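# Audit fibre panel FP-6 ports against the port map

## Task

On fibre panel FP-6, ports are numbered 661 through 780, counting top to bottom within a column and moving column by column from the leftmost to the rightmost. Each port consists of two holes stacked vertically. A port marked in use should have a plug in both of its holes, and a spare port should have a dust cap in both. The map lists these ports as in use: 671, 673, 676, 677, 678, 695, 696, 697, 699, 757, 759, 760, 761, 764, 765, 768, 769, 770. It lists these as spare: 672, 680, 691, 692, 694, 702, 704, 706, 707, 708, 709, 710, 721, 722, 723, 724, 725, 728, 730, 751, 753, 756, 758, 763. Find every port whose real state disagrees with the map and report it. Contact with any fibre cord, cord flag or plug fails the job, and so does the robot toppling or being left tilted. The finished_scene answer holds only port numbers, comma-separated (e.g. answer="999, 998"), or the single word nothing if no port disagrees.

## Robot and tools

Robot: the LinearBot has an omnidirectional base and a column about 1.7 m tall. A carriage rides the column (lift_m, 0 to 1 m) and carries two six-joint arms, each with a five-finger hand. Arm bases sit roughly 0.57 m + lift_m above the floor, and carriage parts hang about 0.15 m below them. A hand point reaches 0.78 m from its shoulder but only about 0.4 m below the arm base. Parked arm: joints 1-6 = 0, 0.05, 0.05, 1.45, 0, 0. Cameras: carriage_camera (fixed, forward, tilted ~20 degrees down), left_wrist_camera and right_wrist_camera (on the little-finger side, aimed at the hand point). For this job, the cameras and zoom_image do most of the work; reaching toward the panel risks touching cords.

Frames: base frame has its origin on the floor under the base centre, x forward, y left, z up, metres. The left_hand and right_hand readings are hand points in this frame and often read higher than the true hand. base_odometry is the base frame at scene start, counting wheel turns only; heading in rad, left positive, -3.142 to 3.142.

move: one action plus optional "cameras" and "blocking". "base" takes exactly one key, each a relative offset from where the base last reported itself: translate_m (metres, forward +, -2 to 2), strafe_m (metres, left +, -2 to 2), rotate_rad (radians, counter-clockwise +, -6.3 to 6.3). "joints" is a single object keyed by joint name with absolute targets (these are positions, not offsets): lift_m in metres; left_/right_joint1..6_rad in radians. joint1 -2.617 to 3.054 (0 forward, + left); joint2 0 to 3.141 (shoulder: 0 upper arm back, 1.57 up, 3.14 forward); joint3 0 to 3.141 (elbow: 0 folded, 3.14 straight); joint4 -1.57 to 1.57 (wrist pitch, + raises fingertips); joint5 -1.57 to 1.57 (wrist yaw, + turns fingertips right); joint6 -2.094 to 2.094 (roll, + clockwise seen from forearm). Finger keys left_/right_hand_little, _ring, _middle, _index, _thumb_bend, _thumb_turn are unitless -1 (closed) to +1 (open); _hand_force_limit (-1 to 1, about 0 to 10 N, 15 N for thumb) and _hand_speed (-0.96 to 1) are settings that move nothing. "speeds" caps top speed for that action: translate_m/strafe_m 0.02-0.5 m/s, rotate_rad 0.05-1.57 rad/s, lift_m 0.02-0.27 m/s. "min_time_s" (0.1-8 s) sets the shortest duration of arm motions. blocking true (default) returns when all motion rests; false returns within ~0.5 s. A move with no action just reports state and all images. cameras: a list from carriage_camera, left_wrist_camera, right_wrist_camera, or ["all"]; [] means none.

wait: seconds 0-10, optional cameras; returns early once earlier moves have settled. stop: brakes running motions (not an emergency brake; the base coasts a bit). zoom_image: camera name and region [x0, y0, x1, y1] in pixels of that camera's newest image (896x504, origin top-left), at most 504 by 504; gives a sharper close-up. show_instructions: shows the reference pages (here a labelled five-finger left hand). finished_scene: answer string (scene may be omitted, it is 1); final and irreversible; use unknown if no answer could be found.

Results: base_status and joint_status per motion: done, moving, off_target (resting away from target, maybe still pushing), not_followed (withheld by the arm-clearance check; line "joint command not followed"), contact_stop or time_out (uncommanded stops; the first result showing one cancels the rest of that reply's move, wait and finished_scene calls), limit_stop_at_motor_heat. on_its_own lists things the robot did unasked; "held at" there is a target. motor_effort is percent of max, with peak in brackets. Hand lines give <side>_hand_stopped_by (six words for little, ring, middle, index, thumb_bend, thumb_turn: moving, target, force, stalled, fault) and per-finger load in N. A MOTOR HOT line warns of heating; OVER-TEMPERATURE FAULT means that arm has gone limp for 30-60 s.

Cautions: stay clear of cords, flags and plugs; inspect from a distance with cameras, not hands. Drive slowly near the panel; at default speed any contact with a fixed object counts as a hard hit, and the base contact stop ignores arms. Stretched or loaded arms heat up while you think, so keep arms parked when not needed. Avoid a high carriage with arms out, sudden stops and pushing, which can tip the robot; a fall or lasting lean fails the job. Keep the two arms from pressing each other. Lowering the lift onto something presses hard before it stops. Odometry drifts a degree or two after turns or sideways moves.

Each tool is called by a JSON object that holds its "op" and its "data".

Reference images:

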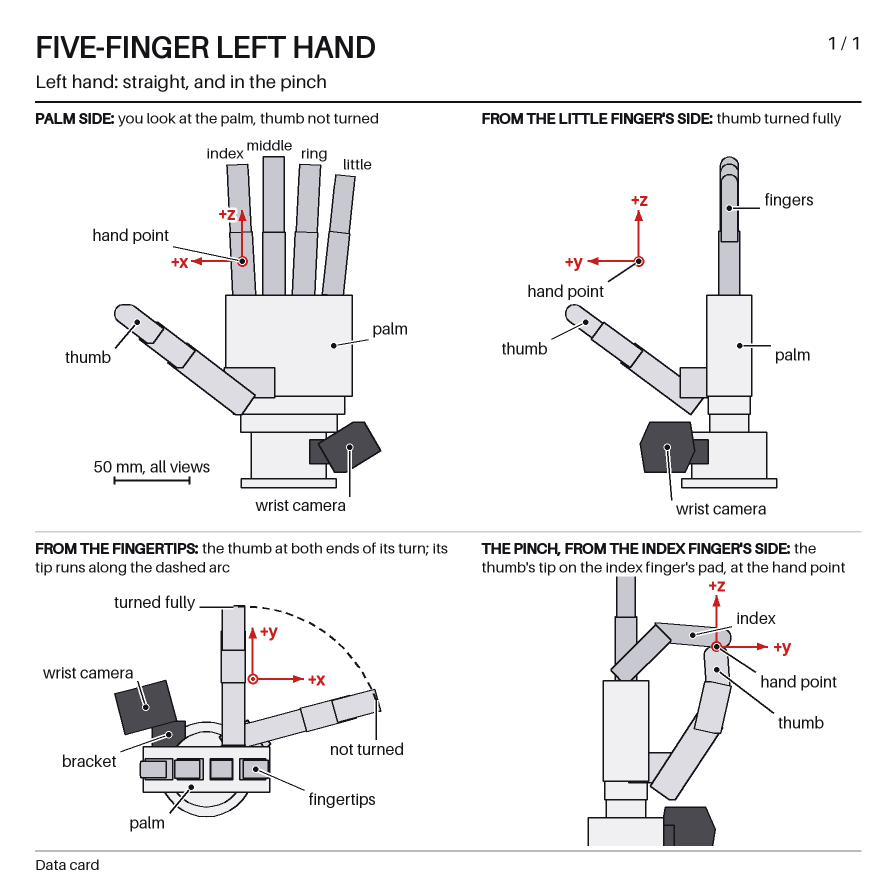

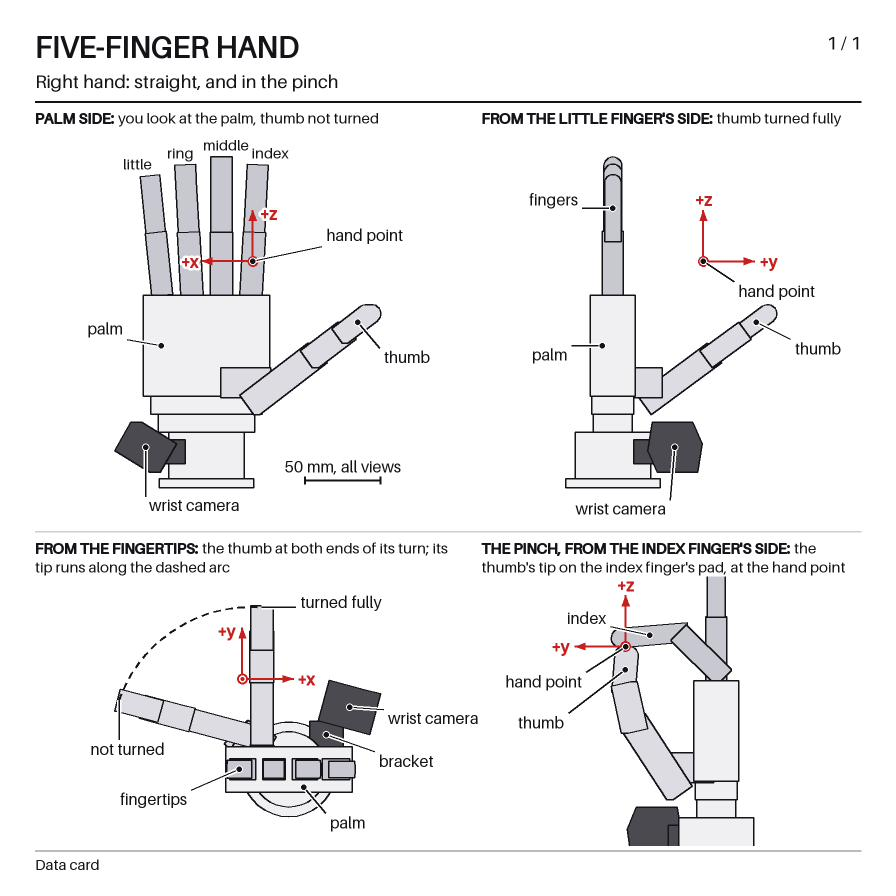

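## Session

{"op": "move", "data": {}}

Scene clock: 0.00 s.
Joint torques (N m): no reading
base_odometry: x=+0.000 y=+0.000 heading=+0.000
base_status: not commanded
joint_positions: lift_m=+0.300 left_joint1_rad=+0.010 left_joint2_rad=+0.049 left_joint3_rad=+0.034 left_joint4_rad=+1.497 left_joint5_rad=-0.046 left_joint6_rad=-0.028 right_joint1_rad=-0.007 right_joint2_rad=+0.031 right_joint3_rad=+0.059 right_joint4_rad=+1.465 right_joint5_rad=+0.006 right_joint6_rad=-0.021 left_hand_little=+1.000 left_hand_ring=+1.000 left_hand_middle=+1.000 left_hand_index=+1.000 left_hand_thumb_turn=+1.000 left_hand_thumb_bend=+1.000 left_hand_force_limit=+0.000 left_hand_speed=-0.800 right_hand_little=+1.000 right_hand_ring=+1.000 right_hand_middle=+1.000 right_hand_index=+1.000 right_hand_thumb_turn=+1.000 right_hand_thumb_bend=+1.000 right_hand_force_limit=+0.000 right_hand_speed=-0.800
joint_status: not commanded
left_hand_stopped_by: target,target,target,target,target,target
right_hand_stopped_by: target,target,target,target,target,target
left_little_load_n: 0.0
left_ring_load_n: 0.0
left_middle_load_n: 0.0
left_index_load_n: 0.0
left_thumb_bend_load_n: 0.0
left_thumb_turn_load_n: 0.0
right_little_load_n: 0.0
right_ring_load_n: 0.0
right_middle_load_n: 0.0
right_index_load_n: 0.0
right_thumb_bend_load_n: 0.0
right_thumb_turn_load_n: -0.5
motor_effort: lift_m=+34 drive_wheels=+0
left_hand: x=+0.3146 y=+0.2942 z=+1.3361 quat_wxyz=(+0.700, -0.048, +0.014, -0.712) (m; base frame)
right_hand: x=+0.3104 y=-0.2892 z=+1.3413 quat_wxyz=(+0.696, -0.026, +0.029, -0.717) (m; base frame)
pictures: carriage_camera, left_wrist_camera, right_wrist_camera

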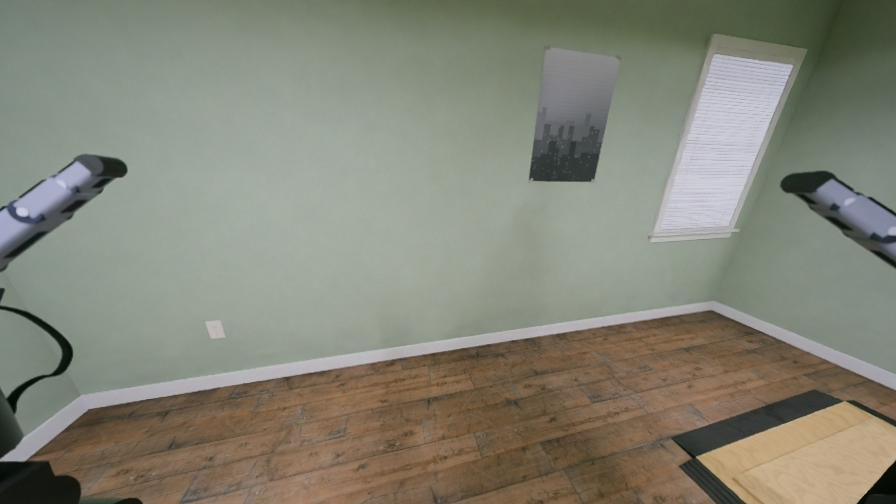

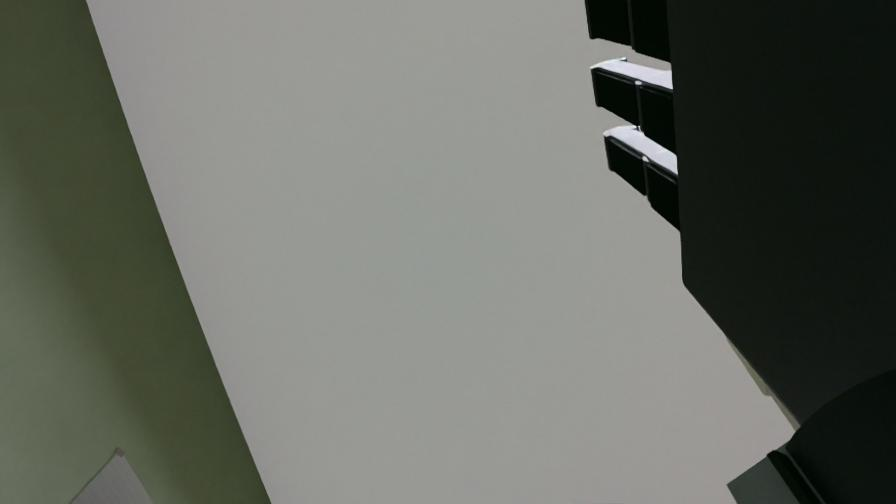

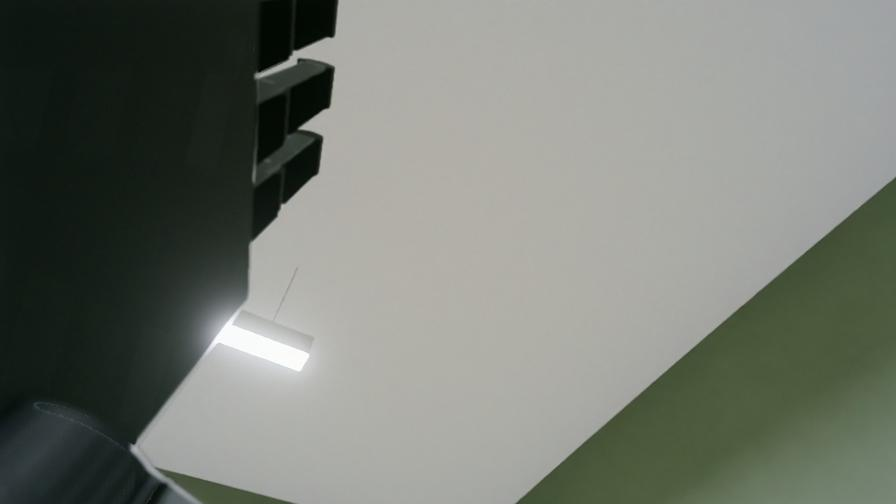

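{"op": "move", "data": {"base": {"rotate_rad": 1.0}, "speeds": {"rotate_rad": 0.6}, "cameras": ["carriage_camera"]}}

{"op": "move", "data": {"base": {"rotate_rad": 1.0}, "speeds": {"rotate_rad": 0.6}, "cameras": ["carriage_camera"]}}

{"op": "move", "data": {"base": {"rotate_rad": 1.2}, "speeds": {"rotate_rad": 0.6}, "cameras": ["carriage_camera"]}}

{"op": "move", "data": {"base": {"rotate_rad": 1.2}, "speeds": {"rotate_rad": 0.6}, "cameras": ["carriage_camera"]}}

Scene clock: 14.03 s.
Joint torques (N m): left_arm=[-0.17 2.93 5.52 -0.03 -0.02 0.09] | right_arm=[-0.13 3.54 3.9 -0.27 -0.04 0.03]
move: done
base_odometry: x=+0.000 y=+0.000 heading=+0.999
base_status: done
joint_positions: lift_m=+0.300 left_joint1_rad=+0.010 left_joint2_rad=+0.049 left_joint3_rad=+0.034 left_joint4_rad=+1.497 left_joint5_rad=-0.046 left_joint6_rad=-0.028 right_joint1_rad=-0.007 right_joint2_rad=+0.031 right_joint3_rad=+0.059 right_joint4_rad=+1.465 right_joint5_rad=+0.006 right_joint6_rad=-0.021 left_hand_little=+1.000 left_hand_ring=+1.000 left_hand_middle=+1.000 left_hand_index=+1.000 left_hand_thumb_turn=+1.000 left_hand_thumb_bend=+1.000 left_hand_force_limit=+0.000 left_hand_speed=-0.800 right_hand_little=+1.000 right_hand_ring=+1.000 right_hand_middle=+1.000 right_hand_index=+1.000 right_hand_thumb_turn=+1.000 right_hand_thumb_bend=+1.000 right_hand_force_limit=+0.000 right_hand_speed=-0.800
joint_status: not commanded
left_hand_stopped_by: target,target,target,target,target,target
right_hand_stopped_by: target,target,target,target,target,target
left_little_load_n: 0.0
left_ring_load_n: 0.0
left_middle_load_n: 0.0
left_index_load_n: 0.0
left_thumb_bend_load_n: 0.0
left_thumb_turn_load_n: 0.0
right_little_load_n: 0.0
right_ring_load_n: 0.0
right_middle_load_n: 0.0
right_index_load_n: 0.0
right_thumb_bend_load_n: 0.0
right_thumb_turn_load_n: 0.0
motor_effort: lift_m=+34(37) drive_wheels=+13(26)
left_hand: x=+0.3147 y=+0.2942 z=+1.3360 quat_wxyz=(+0.700, -0.048, +0.014, -0.712)
right_hand: x=+0.3105 y=-0.2892 z=+1.3413 quat_wxyz=(+0.696, -0.026, +0.030, -0.717)

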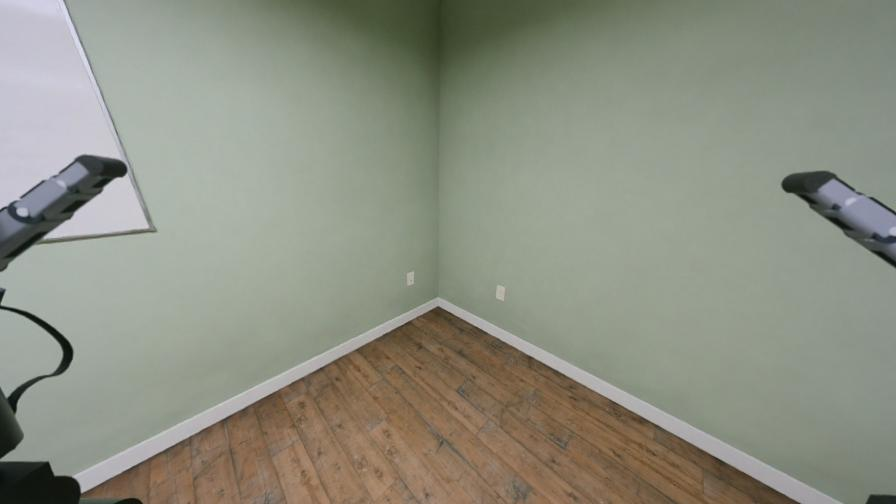

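Scene clock: 16.77 s.
Joint torques (N m): left_arm=[-0.17 2.84 5.49 -0.05 -0.02 0.09] | right_arm=[-0.12 3.55 3.93 -0.24 -0.04 0.03]
move: done
base_odometry: x=+0.000 y=+0.000 heading=+1.999
base_status: done
joint_positions: lift_m=+0.300 left_joint1_rad=+0.010 left_joint2_rad=+0.049 left_joint3_rad=+0.034 left_joint4_rad=+1.495 left_joint5_rad=-0.046 left_joint6_rad=-0.028 right_joint1_rad=-0.007 right_joint2_rad=+0.031 right_joint3_rad=+0.059 right_joint4_rad=+1.465 right_joint5_rad=+0.006 right_joint6_rad=-0.021 left_hand_little=+1.000 left_hand_ring=+1.000 left_hand_middle=+1.000 left_hand_index=+1.000 left_hand_thumb_turn=+1.000 left_hand_thumb_bend=+1.000 left_hand_force_limit=+0.000 left_hand_speed=-0.800 right_hand_little=+1.000 right_hand_ring=+1.000 right_hand_middle=+1.000 right_hand_index=+1.000 right_hand_thumb_turn=+1.000 right_hand_thumb_bend=+1.000 right_hand_force_limit=+0.000 right_hand_speed=-0.800
joint_status: not commanded
left_hand_stopped_by: target,target,target,target,target,target
right_hand_stopped_by: target,target,target,target,target,target
left_little_load_n: 0.0
left_ring_load_n: 0.0
left_middle_load_n: 0.0
left_index_load_n: 0.0
left_thumb_bend_load_n: 0.0
left_thumb_turn_load_n: -0.5
right_little_load_n: 0.0
right_ring_load_n: 0.0
right_middle_load_n: 0.0
right_index_load_n: 0.0
right_thumb_bend_load_n: 0.0
right_thumb_turn_load_n: 0.0
motor_effort: lift_m=+32(37) drive_wheels=+13(24)
left_hand: x=+0.3151 y=+0.2942 z=+1.3359 quat_wxyz=(+0.700, -0.048, +0.015, -0.712)
right_hand: x=+0.3104 y=-0.2892 z=+1.3413 quat_wxyz=(+0.696, -0.026, +0.029, -0.717)

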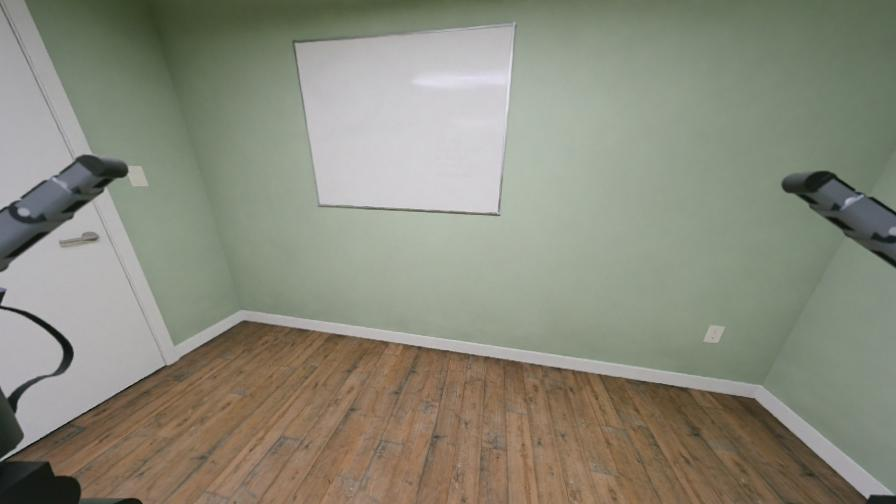

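Scene clock: 19.83 s.
Joint torques (N m): left_arm=[-0.17 2.91 5.55 -0.05 -0.02 0.09] | right_arm=[-0.14 3.63 3.93 -0.26 -0.04 0.03]
move: done
base_odometry: x=+0.000 y=+0.000 heading=-3.085
base_status: done
joint_positions: lift_m=+0.300 left_joint1_rad=+0.010 left_joint2_rad=+0.049 left_joint3_rad=+0.034 left_joint4_rad=+1.495 left_joint5_rad=-0.046 left_joint6_rad=-0.028 right_joint1_rad=-0.007 right_joint2_rad=+0.031 right_joint3_rad=+0.059 right_joint4_rad=+1.465 right_joint5_rad=+0.006 right_joint6_rad=-0.021 left_hand_little=+1.000 left_hand_ring=+1.000 left_hand_middle=+1.000 left_hand_index=+1.000 left_hand_thumb_turn=+1.000 left_hand_thumb_bend=+1.000 left_hand_force_limit=+0.000 left_hand_speed=-0.800 right_hand_little=+1.000 right_hand_ring=+1.000 right_hand_middle=+1.000 right_hand_index=+1.000 right_hand_thumb_turn=+1.000 right_hand_thumb_bend=+1.000 right_hand_force_limit=+0.000 right_hand_speed=-0.800
joint_status: not commanded
left_hand_stopped_by: target,target,target,target,target,target
right_hand_stopped_by: target,target,target,target,target,target
left_little_load_n: 0.0
left_ring_load_n: 0.0
left_middle_load_n: 0.0
left_index_load_n: 0.0
left_thumb_bend_load_n: 0.0
left_thumb_turn_load_n: 0.0
right_little_load_n: 0.0
right_ring_load_n: 0.0
right_middle_load_n: 0.0
right_index_load_n: 0.0
right_thumb_bend_load_n: 0.0
right_thumb_turn_load_n: 0.0
motor_effort: lift_m=+33(37) drive_wheels=+13(22)
left_hand: x=+0.3153 y=+0.2942 z=+1.3358 quat_wxyz=(+0.700, -0.049, +0.015, -0.712)
right_hand: x=+0.3104 y=-0.2892 z=+1.3413 quat_wxyz=(+0.696, -0.026, +0.029, -0.717)

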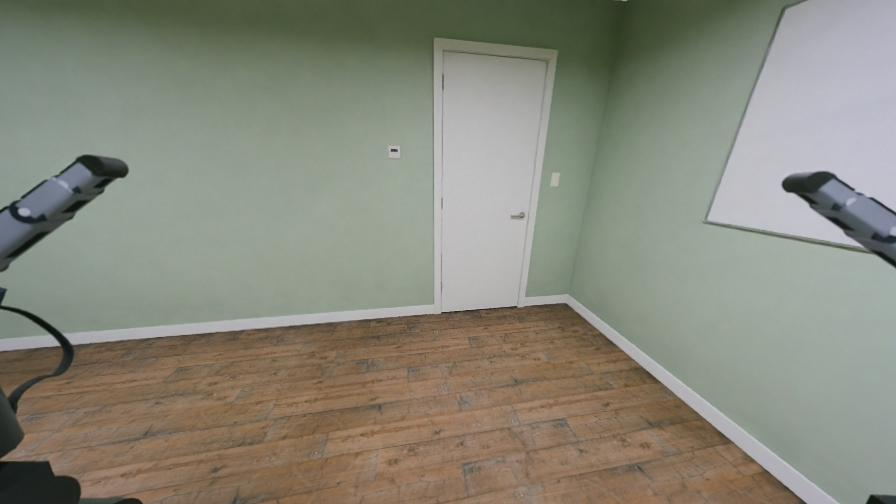

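Scene clock: 22.90 s.
Joint torques (N m): left_arm=[-0.16 2.8 5.53 -0.06 -0.01 0.09] | right_arm=[-0.12 3.58 3.86 -0.24 -0.04 0.03]
move: done
base_odometry: x=+0.000 y=+0.000 heading=-1.886
base_status: done
joint_positions: lift_m=+0.300 left_joint1_rad=+0.010 left_joint2_rad=+0.049 left_joint3_rad=+0.034 left_joint4_rad=+1.494 left_joint5_rad=-0.046 left_joint6_rad=-0.028 right_joint1_rad=-0.007 right_joint2_rad=+0.031 right_joint3_rad=+0.059 right_joint4_rad=+1.465 right_joint5_rad=+0.006 right_joint6_rad=-0.021 left_hand_little=+1.000 left_hand_ring=+1.000 left_hand_middle=+1.000 left_hand_index=+1.000 left_hand_thumb_turn=+1.000 left_hand_thumb_bend=+1.000 left_hand_force_limit=+0.000 left_hand_speed=-0.800 right_hand_little=+1.000 right_hand_ring=+1.000 right_hand_middle=+1.000 right_hand_index=+1.000 right_hand_thumb_turn=+1.000 right_hand_thumb_bend=+1.000 right_hand_force_limit=+0.000 right_hand_speed=-0.800
joint_status: not commanded
left_hand_stopped_by: target,target,target,target,target,target
right_hand_stopped_by: target,target,target,target,target,target
left_little_load_n: 0.0
left_ring_load_n: 0.0
left_middle_load_n: 0.0
left_index_load_n: 0.0
left_thumb_bend_load_n: 0.0
left_thumb_turn_load_n: 0.0
right_little_load_n: 0.0
right_ring_load_n: 0.0
right_middle_load_n: 0.0
right_index_load_n: 0.0
right_thumb_bend_load_n: 0.0
right_thumb_turn_load_n: 0.0
motor_effort: lift_m=+36(37) drive_wheels=+13(24)
left_hand: x=+0.3155 y=+0.2942 z=+1.3358 quat_wxyz=(+0.700, -0.049, +0.015, -0.712)
right_hand: x=+0.3103 y=-0.2892 z=+1.3413 quat_wxyz=(+0.696, -0.026, +0.029, -0.717)

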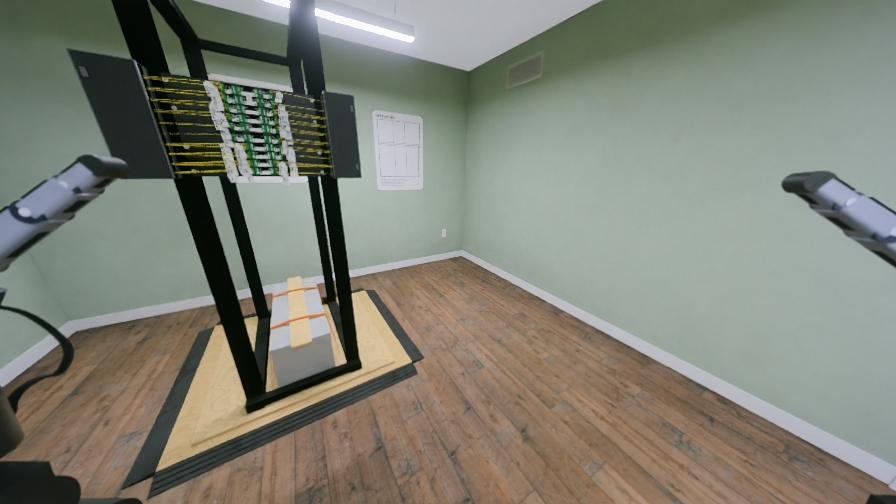

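{"op": "move", "data": {"base": {"rotate_rad": 0.4}, "speeds": {"rotate_rad": 0.6}, "cameras": ["carriage_camera"]}}

{"op": "zoom_image", "data": {"camera": "carriage_camera", "region": [180, 40, 560, 240]}}

Scene clock: 29.77 s.
Joint torques (N m): left_arm=[-0.17 2.81 5.45 -0.03 -0.02 0.09] | right_arm=[-0.1 3.58 3.93 -0.23 -0.04 0.03]
move: done
base_odometry: x=+0.000 y=+0.000 heading=-1.486
base_status: done
joint_positions: lift_m=+0.300 left_joint1_rad=+0.010 left_joint2_rad=+0.049 left_joint3_rad=+0.034 left_joint4_rad=+1.495 left_joint5_rad=-0.046 left_joint6_rad=-0.028 right_joint1_rad=-0.007 right_joint2_rad=+0.031 right_joint3_rad=+0.059 right_joint4_rad=+1.465 right_joint5_rad=+0.006 right_joint6_rad=-0.021 left_hand_little=+1.000 left_hand_ring=+1.000 left_hand_middle=+1.000 left_hand_index=+1.000 left_hand_thumb_turn=+1.000 left_hand_thumb_bend=+1.000 left_hand_force_limit=+0.000 left_hand_speed=-0.800 right_hand_little=+1.000 right_hand_ring=+1.000 right_hand_middle=+1.000 right_hand_index=+1.000 right_hand_thumb_turn=+1.000 right_hand_thumb_bend=+1.000 right_hand_force_limit=+0.000 right_hand_speed=-0.800
joint_status: not commanded
left_hand_stopped_by: target,target,target,target,target,target
right_hand_stopped_by: target,target,target,target,target,target
left_little_load_n: 0.0
left_ring_load_n: 0.0
left_middle_load_n: 0.0
left_index_load_n: 0.0
left_thumb_bend_load_n: 0.0
left_thumb_turn_load_n: 0.5
right_little_load_n: 0.0
right_ring_load_n: 0.0
right_middle_load_n: 0.0
right_index_load_n: -0.5
right_thumb_bend_load_n: 0.0
right_thumb_turn_load_n: 0.0
motor_effort: lift_m=+33(37) drive_wheels=+13(23)
left_hand: x=+0.3153 y=+0.2942 z=+1.3358 quat_wxyz=(+0.700, -0.049, +0.015, -0.712)
right_hand: x=+0.3103 y=-0.2892 z=+1.3413 quat_wxyz=(+0.696, -0.026, +0.029, -0.717)

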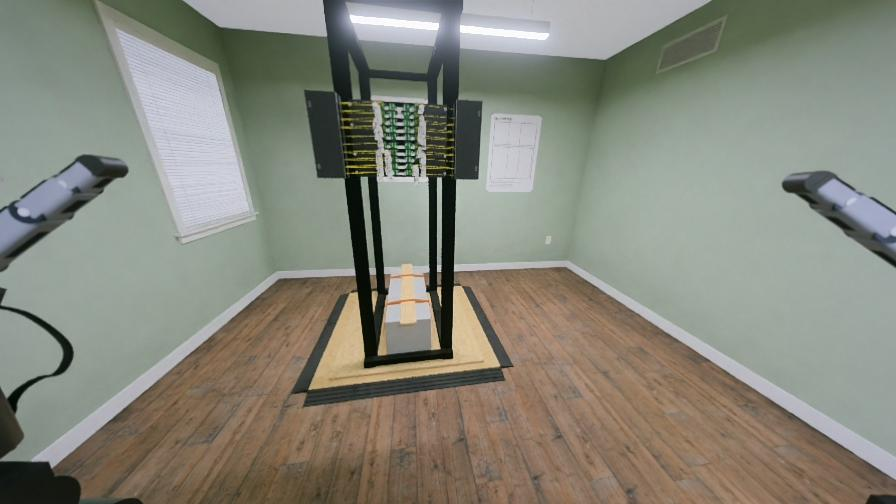

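Scaled by 1.326 from the camera's image (finer frame: 1280x720).

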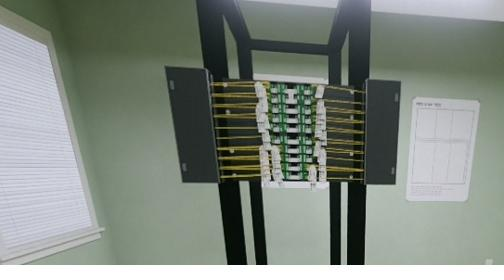

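{"op": "move", "data": {"base": {"translate_m": 0.5}, "joints": {"lift_m": 0.5}, "speeds": {"translate_m": 0.25}, "cameras": ["carriage_camera"]}}

{"op": "move", "data": {"base": {"strafe_m": 0.2}, "speeds": {"strafe_m": 0.2}, "cameras": ["carriage_camera"]}}

{"op": "zoom_image", "data": {"camera": "carriage_camera", "region": [280, 60, 620, 300]}}

Scene clock: 56.63 s.
Joint torques (N m): left_arm=[-0.18 2.78 5.63 -0.05 -0.02 0.09] | right_arm=[-0.14 3.6 3.92 -0.18 -0.04 0.03]
move: done
base_odometry: x=+0.043 y=-0.498 heading=-1.485
base_status: done
joint_positions: lift_m=+0.500 left_joint1_rad=+0.010 left_joint2_rad=+0.049 left_joint3_rad=+0.034 left_joint4_rad=+1.495 left_joint5_rad=-0.046 left_joint6_rad=-0.028 right_joint1_rad=-0.007 right_joint2_rad=+0.031 right_joint3_rad=+0.059 right_joint4_rad=+1.464 right_joint5_rad=+0.006 right_joint6_rad=-0.021 left_hand_little=+1.000 left_hand_ring=+1.000 left_hand_middle=+1.000 left_hand_index=+1.000 left_hand_thumb_turn=+1.000 left_hand_thumb_bend=+1.000 left_hand_force_limit=+0.000 left_hand_speed=-0.800 right_hand_little=+1.000 right_hand_ring=+1.000 right_hand_middle=+1.000 right_hand_index=+1.000 right_hand_thumb_turn=+1.000 right_hand_thumb_bend=+1.000 right_hand_force_limit=+0.000 right_hand_speed=-0.800
joint_status: all done
left_hand_stopped_by: target,target,target,target,target,target
right_hand_stopped_by: target,target,target,target,target,target
left_little_load_n: 0.0
left_ring_load_n: 0.0
left_middle_load_n: 0.0
left_index_load_n: 0.0
left_thumb_bend_load_n: 0.0
left_thumb_turn_load_n: 0.0
right_little_load_n: 0.0
right_ring_load_n: 0.0
right_middle_load_n: 0.0
right_index_load_n: 0.0
right_thumb_bend_load_n: 0.0
right_thumb_turn_load_n: 0.0
motor_effort: lift_m=+30(43) drive_wheels=-12(31)
left_hand: x=+0.3153 y=+0.2942 z=+1.5359 quat_wxyz=(+0.700, -0.049, +0.015, -0.712)
right_hand: x=+0.3106 y=-0.2892 z=+1.5413 quat_wxyz=(+0.696, -0.026, +0.030, -0.717)
carriage_camera: T_world_to_cam=[[0.01769, -0.9998, 0.00896, -0.01475], [-0.31333, -0.01405, -0.94954, 1.47498], [0.94948, 0.01399, -0.31351, 0.34053]] pos_world=[0.13908, 0.00122, 1.50745]

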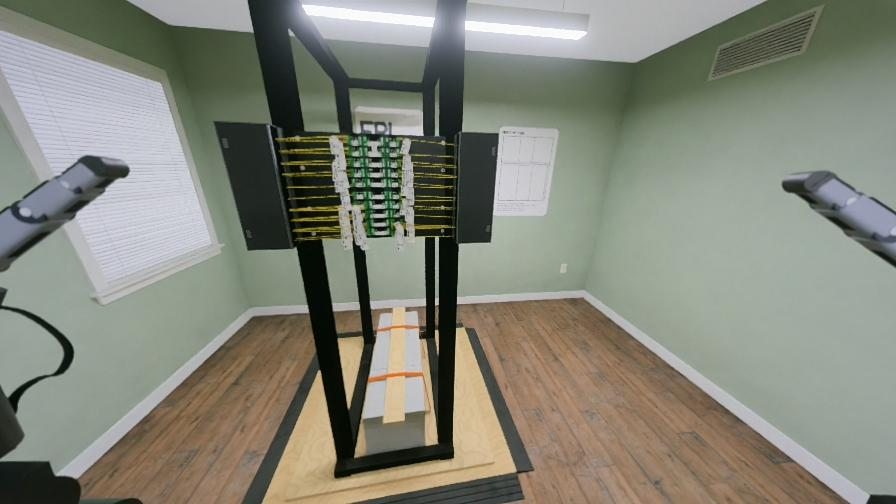

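Scene clock: 58.83 s.
Joint torques (N m): left_arm=[-0.17 2.89 5.74 -0.08 -0.02 0.09] | right_arm=[-0.01 3.49 3.89 -0.26 -0.04 0.04]
move: done
base_odometry: x=+0.243 y=-0.481 heading=-1.485
base_status: done
joint_positions: lift_m=+0.500 left_joint1_rad=+0.010 left_joint2_rad=+0.049 left_joint3_rad=+0.034 left_joint4_rad=+1.496 left_joint5_rad=-0.046 left_joint6_rad=-0.028 right_joint1_rad=-0.007 right_joint2_rad=+0.031 right_joint3_rad=+0.059 right_joint4_rad=+1.464 right_joint5_rad=+0.006 right_joint6_rad=-0.021 left_hand_little=+1.000 left_hand_ring=+1.000 left_hand_middle=+1.000 left_hand_index=+1.000 left_hand_thumb_turn=+1.000 left_hand_thumb_bend=+1.000 left_hand_force_limit=+0.000 left_hand_speed=-0.800 right_hand_little=+1.000 right_hand_ring=+1.000 right_hand_middle=+1.000 right_hand_index=+1.000 right_hand_thumb_turn=+1.000 right_hand_thumb_bend=+1.000 right_hand_force_limit=+0.000 right_hand_speed=-0.800
joint_status: not commanded
left_hand_stopped_by: target,target,target,target,target,target
right_hand_stopped_by: target,target,target,target,target,target
left_little_load_n: 0.0
left_ring_load_n: 0.0
left_middle_load_n: 0.0
left_index_load_n: 0.0
left_thumb_bend_load_n: 0.0
left_thumb_turn_load_n: 0.0
right_little_load_n: 0.0
right_ring_load_n: 0.0
right_middle_load_n: 0.0
right_index_load_n: 0.0
right_thumb_bend_load_n: 0.0
right_thumb_turn_load_n: 0.0
motor_effort: lift_m=+35(38) drive_wheels=+6(18)
left_hand: x=+0.3149 y=+0.2942 z=+1.5360 quat_wxyz=(+0.700, -0.048, +0.015, -0.712)
right_hand: x=+0.3106 y=-0.2892 z=+1.5413 quat_wxyz=(+0.696, -0.026, +0.030, -0.717)
carriage_camera: T_world_to_cam=[[0.01769, -0.9998, 0.00896, -0.01475], [-0.31333, -0.01405, -0.94954, 1.47498], [0.94948, 0.01399, -0.31351, 0.34053]] pos_world=[0.13908, 0.00122, 1.50745]

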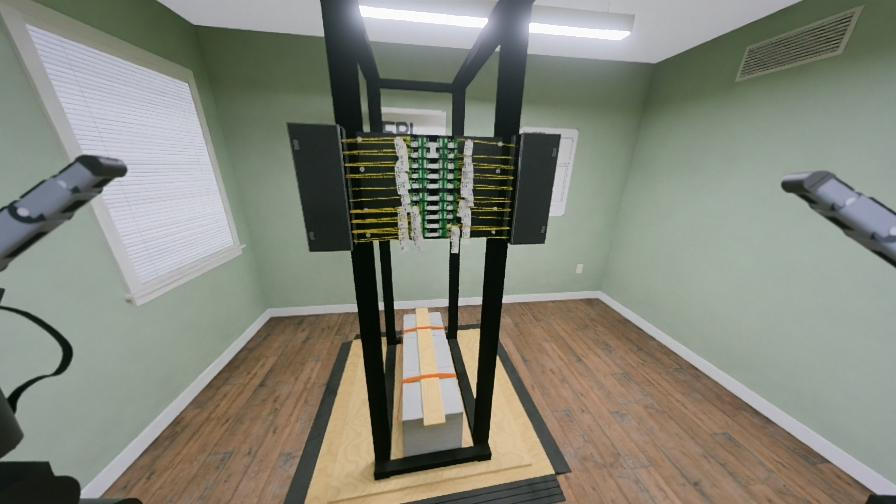

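Scaled by 1.482 from the camera's image (finer frame: 1280x720).

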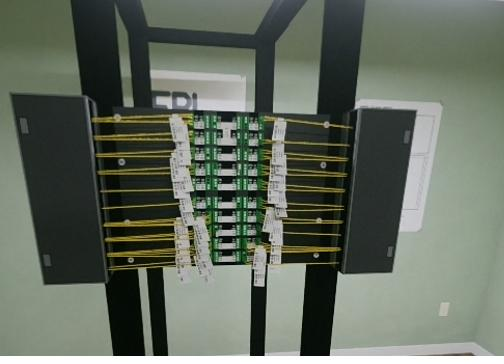

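{"op": "move", "data": {"base": {"rotate_rad": 0.138}, "speeds": {"rotate_rad": 0.3}}}

{"op": "move", "data": {"base": {"strafe_m": -0.08}, "speeds": {"strafe_m": 0.15}}}

{"op": "move", "data": {"base": {"translate_m": 0.25}, "speeds": {"translate_m": 0.15}, "cameras": ["carriage_camera"]}}

{"op": "zoom_image", "data": {"camera": "carriage_camera", "region": [320, 60, 600, 300]}}

Scene clock: 92.97 s.
Joint torques (N m): left_arm=[-0.16 2.88 5.71 -0.02 -0.01 0.09] | right_arm=[-0.12 3.63 4.33 -0.24 -0.03 0.03]
move: done
base_odometry: x=+0.243 y=-0.481 heading=-1.347
base_status: done
joint_positions: lift_m=+0.500 left_joint1_rad=+0.010 left_joint2_rad=+0.049 left_joint3_rad=+0.034 left_joint4_rad=+1.494 left_joint5_rad=-0.046 left_joint6_rad=-0.028 right_joint1_rad=-0.007 right_joint2_rad=+0.031 right_joint3_rad=+0.059 right_joint4_rad=+1.466 right_joint5_rad=+0.006 right_joint6_rad=-0.021 left_hand_little=+1.000 left_hand_ring=+1.000 left_hand_middle=+1.000 left_hand_index=+1.000 left_hand_thumb_turn=+1.000 left_hand_thumb_bend=+1.000 left_hand_force_limit=+0.000 left_hand_speed=-0.800 right_hand_little=+1.000 right_hand_ring=+1.000 right_hand_middle=+1.000 right_hand_index=+1.000 right_hand_thumb_turn=+1.000 right_hand_thumb_bend=+1.000 right_hand_force_limit=+0.000 right_hand_speed=-0.800
joint_status: not commanded
left_hand_stopped_by: target,target,target,target,target,target
right_hand_stopped_by: target,target,target,target,target,target
left_little_load_n: 0.0
left_ring_load_n: 0.0
left_middle_load_n: 0.0
left_index_load_n: 0.0
left_thumb_bend_load_n: 0.0
left_thumb_turn_load_n: 0.0
right_little_load_n: 0.0
right_ring_load_n: 0.0
right_middle_load_n: 0.0
right_index_load_n: 0.0
right_thumb_bend_load_n: 0.0
right_thumb_turn_load_n: 0.0
motor_effort: lift_m=+35(37) drive_wheels=-8(18)
left_hand: x=+0.3155 y=+0.2942 z=+1.5358 quat_wxyz=(+0.700, -0.049, +0.015, -0.712)
right_hand: x=+0.3102 y=-0.2892 z=+1.5414 quat_wxyz=(+0.696, -0.025, +0.029, -0.717)
pictures: none

Scene clock: 94.50 s.
Joint torques (N m): left_arm=[-0.21 2.73 5.63 -0.13 -0.03 0.09] | right_arm=[-0.09 3.7 3.93 -0.27 -0.05 0.03]
move: done
base_odometry: x=+0.165 y=-0.499 heading=-1.346
base_status: done
joint_positions: lift_m=+0.500 left_joint1_rad=+0.010 left_joint2_rad=+0.049 left_joint3_rad=+0.034 left_joint4_rad=+1.497 left_joint5_rad=-0.045 left_joint6_rad=-0.028 right_joint1_rad=-0.007 right_joint2_rad=+0.031 right_joint3_rad=+0.059 right_joint4_rad=+1.466 right_joint5_rad=+0.006 right_joint6_rad=-0.021 left_hand_little=+1.000 left_hand_ring=+1.000 left_hand_middle=+1.000 left_hand_index=+1.000 left_hand_thumb_turn=+1.000 left_hand_thumb_bend=+1.000 left_hand_force_limit=+0.000 left_hand_speed=-0.800 right_hand_little=+1.000 right_hand_ring=+1.000 right_hand_middle=+1.000 right_hand_index=+1.000 right_hand_thumb_turn=+1.000 right_hand_thumb_bend=+1.000 right_hand_force_limit=+0.000 right_hand_speed=-0.800
joint_status: not commanded
left_hand_stopped_by: target,target,target,target,target,target
right_hand_stopped_by: target,target,target,target,target,target
left_little_load_n: 0.0
left_ring_load_n: 0.0
left_middle_load_n: 0.0
left_index_load_n: 0.0
left_thumb_bend_load_n: 0.0
left_thumb_turn_load_n: 0.0
right_little_load_n: 0.0
right_ring_load_n: 0.0
right_middle_load_n: 0.0
right_index_load_n: 0.0
right_thumb_bend_load_n: 0.0
right_thumb_turn_load_n: 0.0
motor_effort: lift_m=+32(36) drive_wheels=+15(19)
left_hand: x=+0.3148 y=+0.2941 z=+1.5360 quat_wxyz=(+0.700, -0.048, +0.015, -0.712)
right_hand: x=+0.3102 y=-0.2892 z=+1.5414 quat_wxyz=(+0.696, -0.025, +0.029, -0.717)
pictures: none

Scene clock: 97.17 s.
Joint torques (N m): left_arm=[-0.2 2.81 5.46 -0.04 -0.02 0.09] | right_arm=[-0.14 3.52 3.9 -0.25 -0.04 0.03]
move: done
base_odometry: x=+0.220 y=-0.743 heading=-1.347
base_status: done
joint_positions: lift_m=+0.500 left_joint1_rad=+0.010 left_joint2_rad=+0.049 left_joint3_rad=+0.034 left_joint4_rad=+1.497 left_joint5_rad=-0.045 left_joint6_rad=-0.028 right_joint1_rad=-0.007 right_joint2_rad=+0.031 right_joint3_rad=+0.059 right_joint4_rad=+1.465 right_joint5_rad=+0.006 right_joint6_rad=-0.021 left_hand_little=+1.000 left_hand_ring=+1.000 left_hand_middle=+1.000 left_hand_index=+1.000 left_hand_thumb_turn=+1.000 left_hand_thumb_bend=+1.000 left_hand_force_limit=+0.000 left_hand_speed=-0.800 right_hand_little=+1.000 right_hand_ring=+1.000 right_hand_middle=+1.000 right_hand_index=+1.000 right_hand_thumb_turn=+1.000 right_hand_thumb_bend=+1.000 right_hand_force_limit=+0.000 right_hand_speed=-0.800
joint_status: not commanded
left_hand_stopped_by: target,target,target,target,target,target
right_hand_stopped_by: target,target,target,target,target,target
left_little_load_n: 0.0
left_ring_load_n: 0.0
left_middle_load_n: 0.0
left_index_load_n: 0.0
left_thumb_bend_load_n: 0.0
left_thumb_turn_load_n: 0.0
right_little_load_n: 0.0
right_ring_load_n: 0.0
right_middle_load_n: 0.0
right_index_load_n: 0.0
right_thumb_bend_load_n: 0.0
right_thumb_turn_load_n: 0.0
motor_effort: lift_m=+32(37) drive_wheels=+9(19)
left_hand: x=+0.3147 y=+0.2941 z=+1.5360 quat_wxyz=(+0.700, -0.048, +0.015, -0.712)
right_hand: x=+0.3104 y=-0.2892 z=+1.5413 quat_wxyz=(+0.696, -0.026, +0.030, -0.717)
carriage_camera: T_world_to_cam=[[0.01769, -0.9998, 0.00896, -0.01475], [-0.31333, -0.01405, -0.94954, 1.47498], [0.94948, 0.01399, -0.31351, 0.34053]] pos_world=[0.13908, 0.00122, 1.50745]

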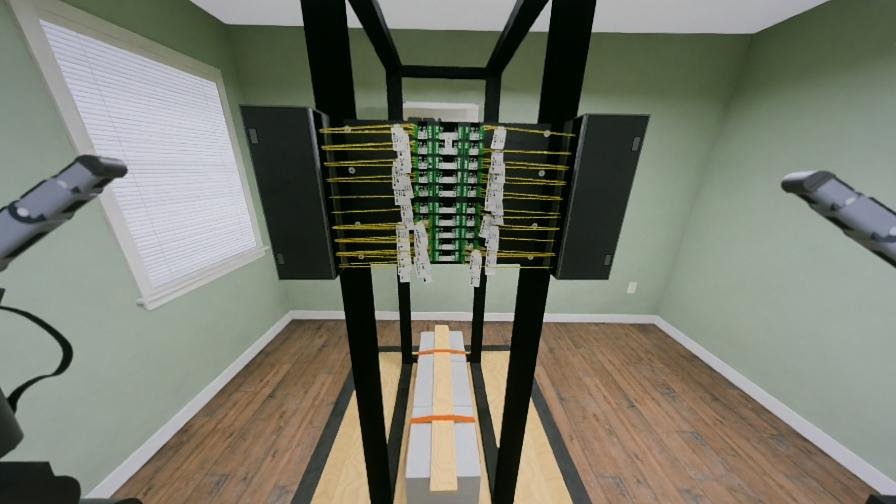

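Scaled by 1.800 from the camera's image (finer frame: 1280x720).

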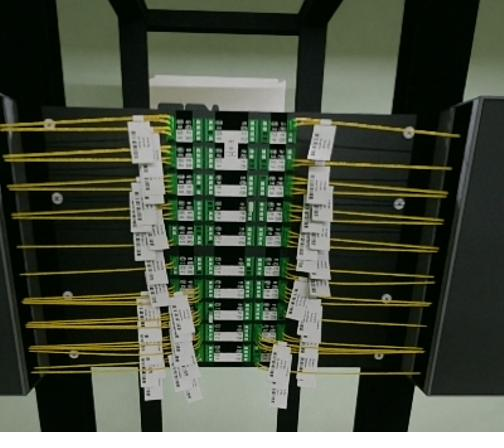

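{"op": "zoom_image", "data": {"camera": "carriage_camera", "region": [385, 105, 515, 205]}}

{"op": "zoom_image", "data": {"camera": "carriage_camera", "region": [385, 190, 515, 290]}}

Scaled by 3.877 from the camera's image (finer frame: 1280x720).

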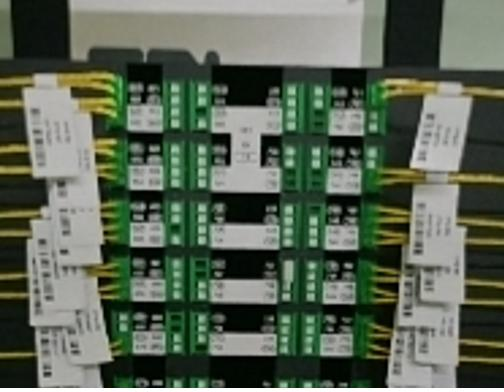

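Scaled by 3.877 from the camera's image (finer frame: 1280x720).

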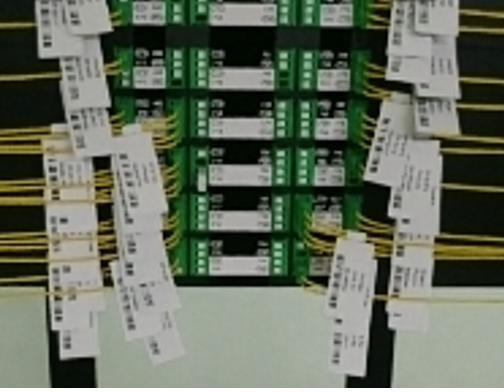

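{"op": "move", "data": {"base": {"translate_m": -0.2}, "speeds": {"translate_m": 0.2}}}

{"op": "move", "data": {"base": {"strafe_m": -0.29}, "joints": {"left_joint2_rad": 0.9, "left_joint3_rad": 1.1, "left_joint4_rad": 0.31, "left_joint5_rad": 0.0, "left_joint6_rad": 1.26, "lift_m": 0.4}, "speeds": {"strafe_m": 0.15}, "min_time_s": 3, "cameras": ["left_wrist_camera", "carriage_camera"]}}

Scene clock: 277.23 s.
Joint torques (N m): left_arm=[-0.2 2.88 5.49 -0.14 -0.02 0.09] | right_arm=[-0.17 3.56 3.93 -0.25 -0.05 0.03]
move: done
base_odometry: x=+0.176 y=-0.548 heading=-1.347
base_status: done
joint_positions: lift_m=+0.500 left_joint1_rad=+0.010 left_joint2_rad=+0.049 left_joint3_rad=+0.034 left_joint4_rad=+1.496 left_joint5_rad=-0.045 left_joint6_rad=-0.028 right_joint1_rad=-0.007 right_joint2_rad=+0.031 right_joint3_rad=+0.059 right_joint4_rad=+1.464 right_joint5_rad=+0.006 right_joint6_rad=-0.021 left_hand_little=+1.000 left_hand_ring=+1.000 left_hand_middle=+1.000 left_hand_index=+1.000 left_hand_thumb_turn=+1.000 left_hand_thumb_bend=+1.000 left_hand_force_limit=+0.000 left_hand_speed=-0.800 right_hand_little=+1.000 right_hand_ring=+1.000 right_hand_middle=+1.000 right_hand_index=+1.000 right_hand_thumb_turn=+1.000 right_hand_thumb_bend=+1.000 right_hand_force_limit=+0.000 right_hand_speed=-0.800
joint_status: not commanded
left_hand_stopped_by: target,target,target,target,target,target
right_hand_stopped_by: target,target,target,target,target,target
left_little_load_n: 0.0
left_ring_load_n: 0.0
left_middle_load_n: 0.0
left_index_load_n: 0.0
left_thumb_bend_load_n: 0.0
left_thumb_turn_load_n: 0.0
right_little_load_n: 0.0
right_ring_load_n: 0.0
right_middle_load_n: 0.0
right_index_load_n: 0.0
right_thumb_bend_load_n: 0.0
right_thumb_turn_load_n: 0.0
motor_effort: lift_m=+35(38) drive_wheels=+1(19)
left_hand: x=+0.3149 y=+0.2941 z=+1.5360 quat_wxyz=(+0.700, -0.048, +0.015, -0.712)
right_hand: x=+0.3106 y=-0.2892 z=+1.5413 quat_wxyz=(+0.696, -0.026, +0.030, -0.717)
pictures: none

Scene clock: 280.53 s.
Joint torques (N m): left_arm=[-0.2 -0.84 9.32 1.52 0.15 0.22] | right_arm=[-0.21 3.52 3.95 -0.23 -0.04 0.03]
move: done
base_odometry: x=-0.107 y=-0.612 heading=-1.347
base_status: done
joint_positions: lift_m=+0.400 left_joint1_rad=+0.010 left_joint2_rad=+0.893 left_joint3_rad=+1.070 left_joint4_rad=+0.327 left_joint5_rad=-0.014 left_joint6_rad=+1.250 right_joint1_rad=-0.007 right_joint2_rad=+0.031 right_joint3_rad=+0.059 right_joint4_rad=+1.464 right_joint5_rad=+0.006 right_joint6_rad=-0.021 left_hand_little=+1.000 left_hand_ring=+1.000 left_hand_middle=+1.000 left_hand_index=+1.000 left_hand_thumb_turn=+1.000 left_hand_thumb_bend=+1.000 left_hand_force_limit=+0.000 left_hand_speed=-0.800 right_hand_little=+1.000 right_hand_ring=+1.000 right_hand_middle=+1.000 right_hand_index=+1.000 right_hand_thumb_turn=+1.000 right_hand_thumb_bend=+1.000 right_hand_force_limit=+0.000 right_hand_speed=-0.800
joint_status: all done
left_hand_stopped_by: target,target,target,target,target,target
right_hand_stopped_by: target,target,target,target,target,target
left_little_load_n: 0.0
left_ring_load_n: 0.0
left_middle_load_n: 0.0
left_index_load_n: 0.0
left_thumb_bend_load_n: 0.0
left_thumb_turn_load_n: 0.0
right_little_load_n: 0.0
right_ring_load_n: 0.0
right_middle_load_n: 0.0
right_index_load_n: 0.0
right_thumb_bend_load_n: 0.0
right_thumb_turn_load_n: 0.0
motor_effort: lift_m=+33(36) drive_wheels=+5(15)
left_hand: x=+0.5713 y=+0.3705 z=+1.4988 quat_wxyz=(+0.851, -0.090, +0.500, -0.130)
right_hand: x=+0.3106 y=-0.2892 z=+1.4414 quat_wxyz=(+0.696, -0.026, +0.030, -0.717)
pictures: carriage_camera, left_wrist_camera
carriage_camera: T_world_to_cam=[[0.01769, -0.9998, 0.00896, -0.01386], [-0.31333, -0.01405, -0.94954, 1.38012], [0.94948, 0.01399, -0.31351, 0.30921]] pos_world=[0.13908, 0.00122, 1.40755]
left_wrist_camera: T_world_to_cam=[[0.0392, -0.99902, 0.02039, 0.32553], [-0.00329, -0.02054, -0.99978, 1.51013], [0.99923, 0.03913, -0.00409, -0.46421]] pos_world=[0.45606, 0.37438, 1.50126]

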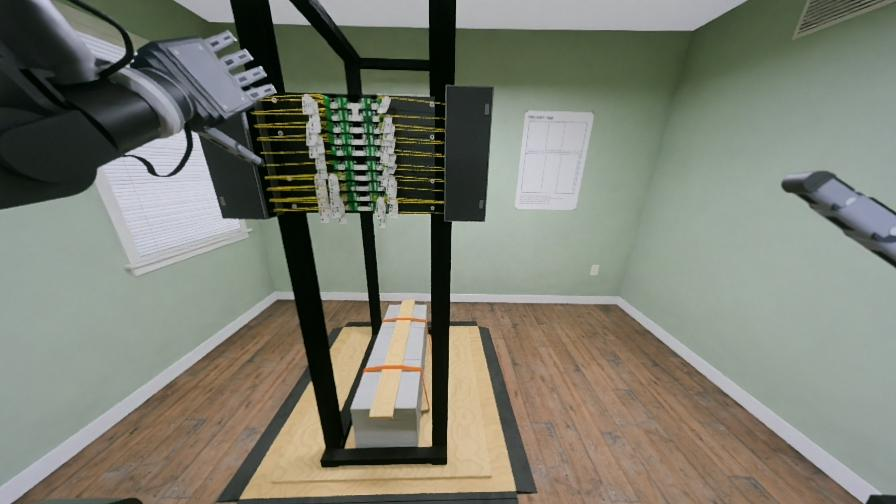

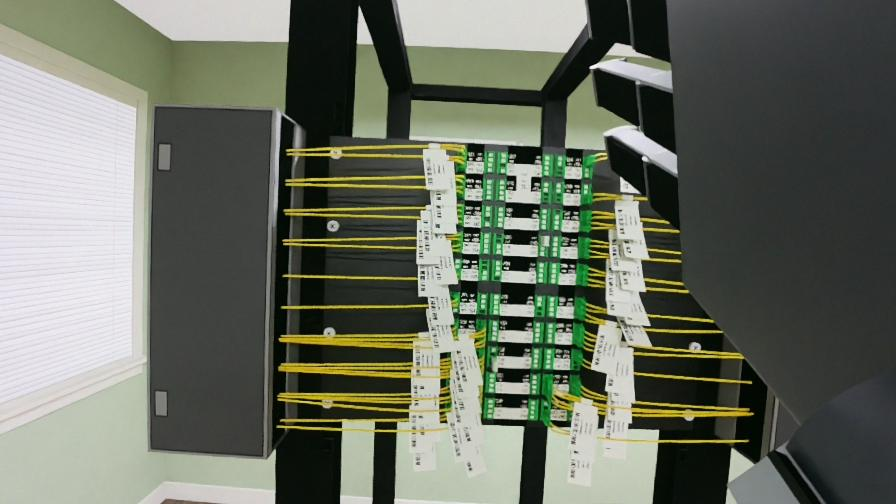

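{"op": "zoom_image", "data": {"camera": "left_wrist_camera", "region": [400, 130, 660, 290]}}

{"op": "zoom_image", "data": {"camera": "left_wrist_camera", "region": [400, 280, 660, 440]}}

Scaled by 1.938 from the camera's image (finer frame: 1280x720).

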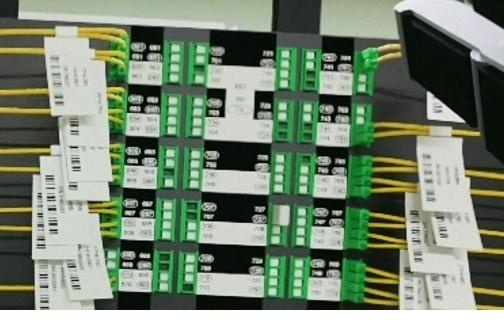

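Scaled by 1.938 from the camera's image (finer frame: 1280x720).

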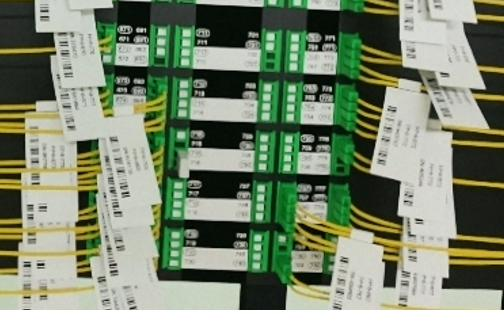

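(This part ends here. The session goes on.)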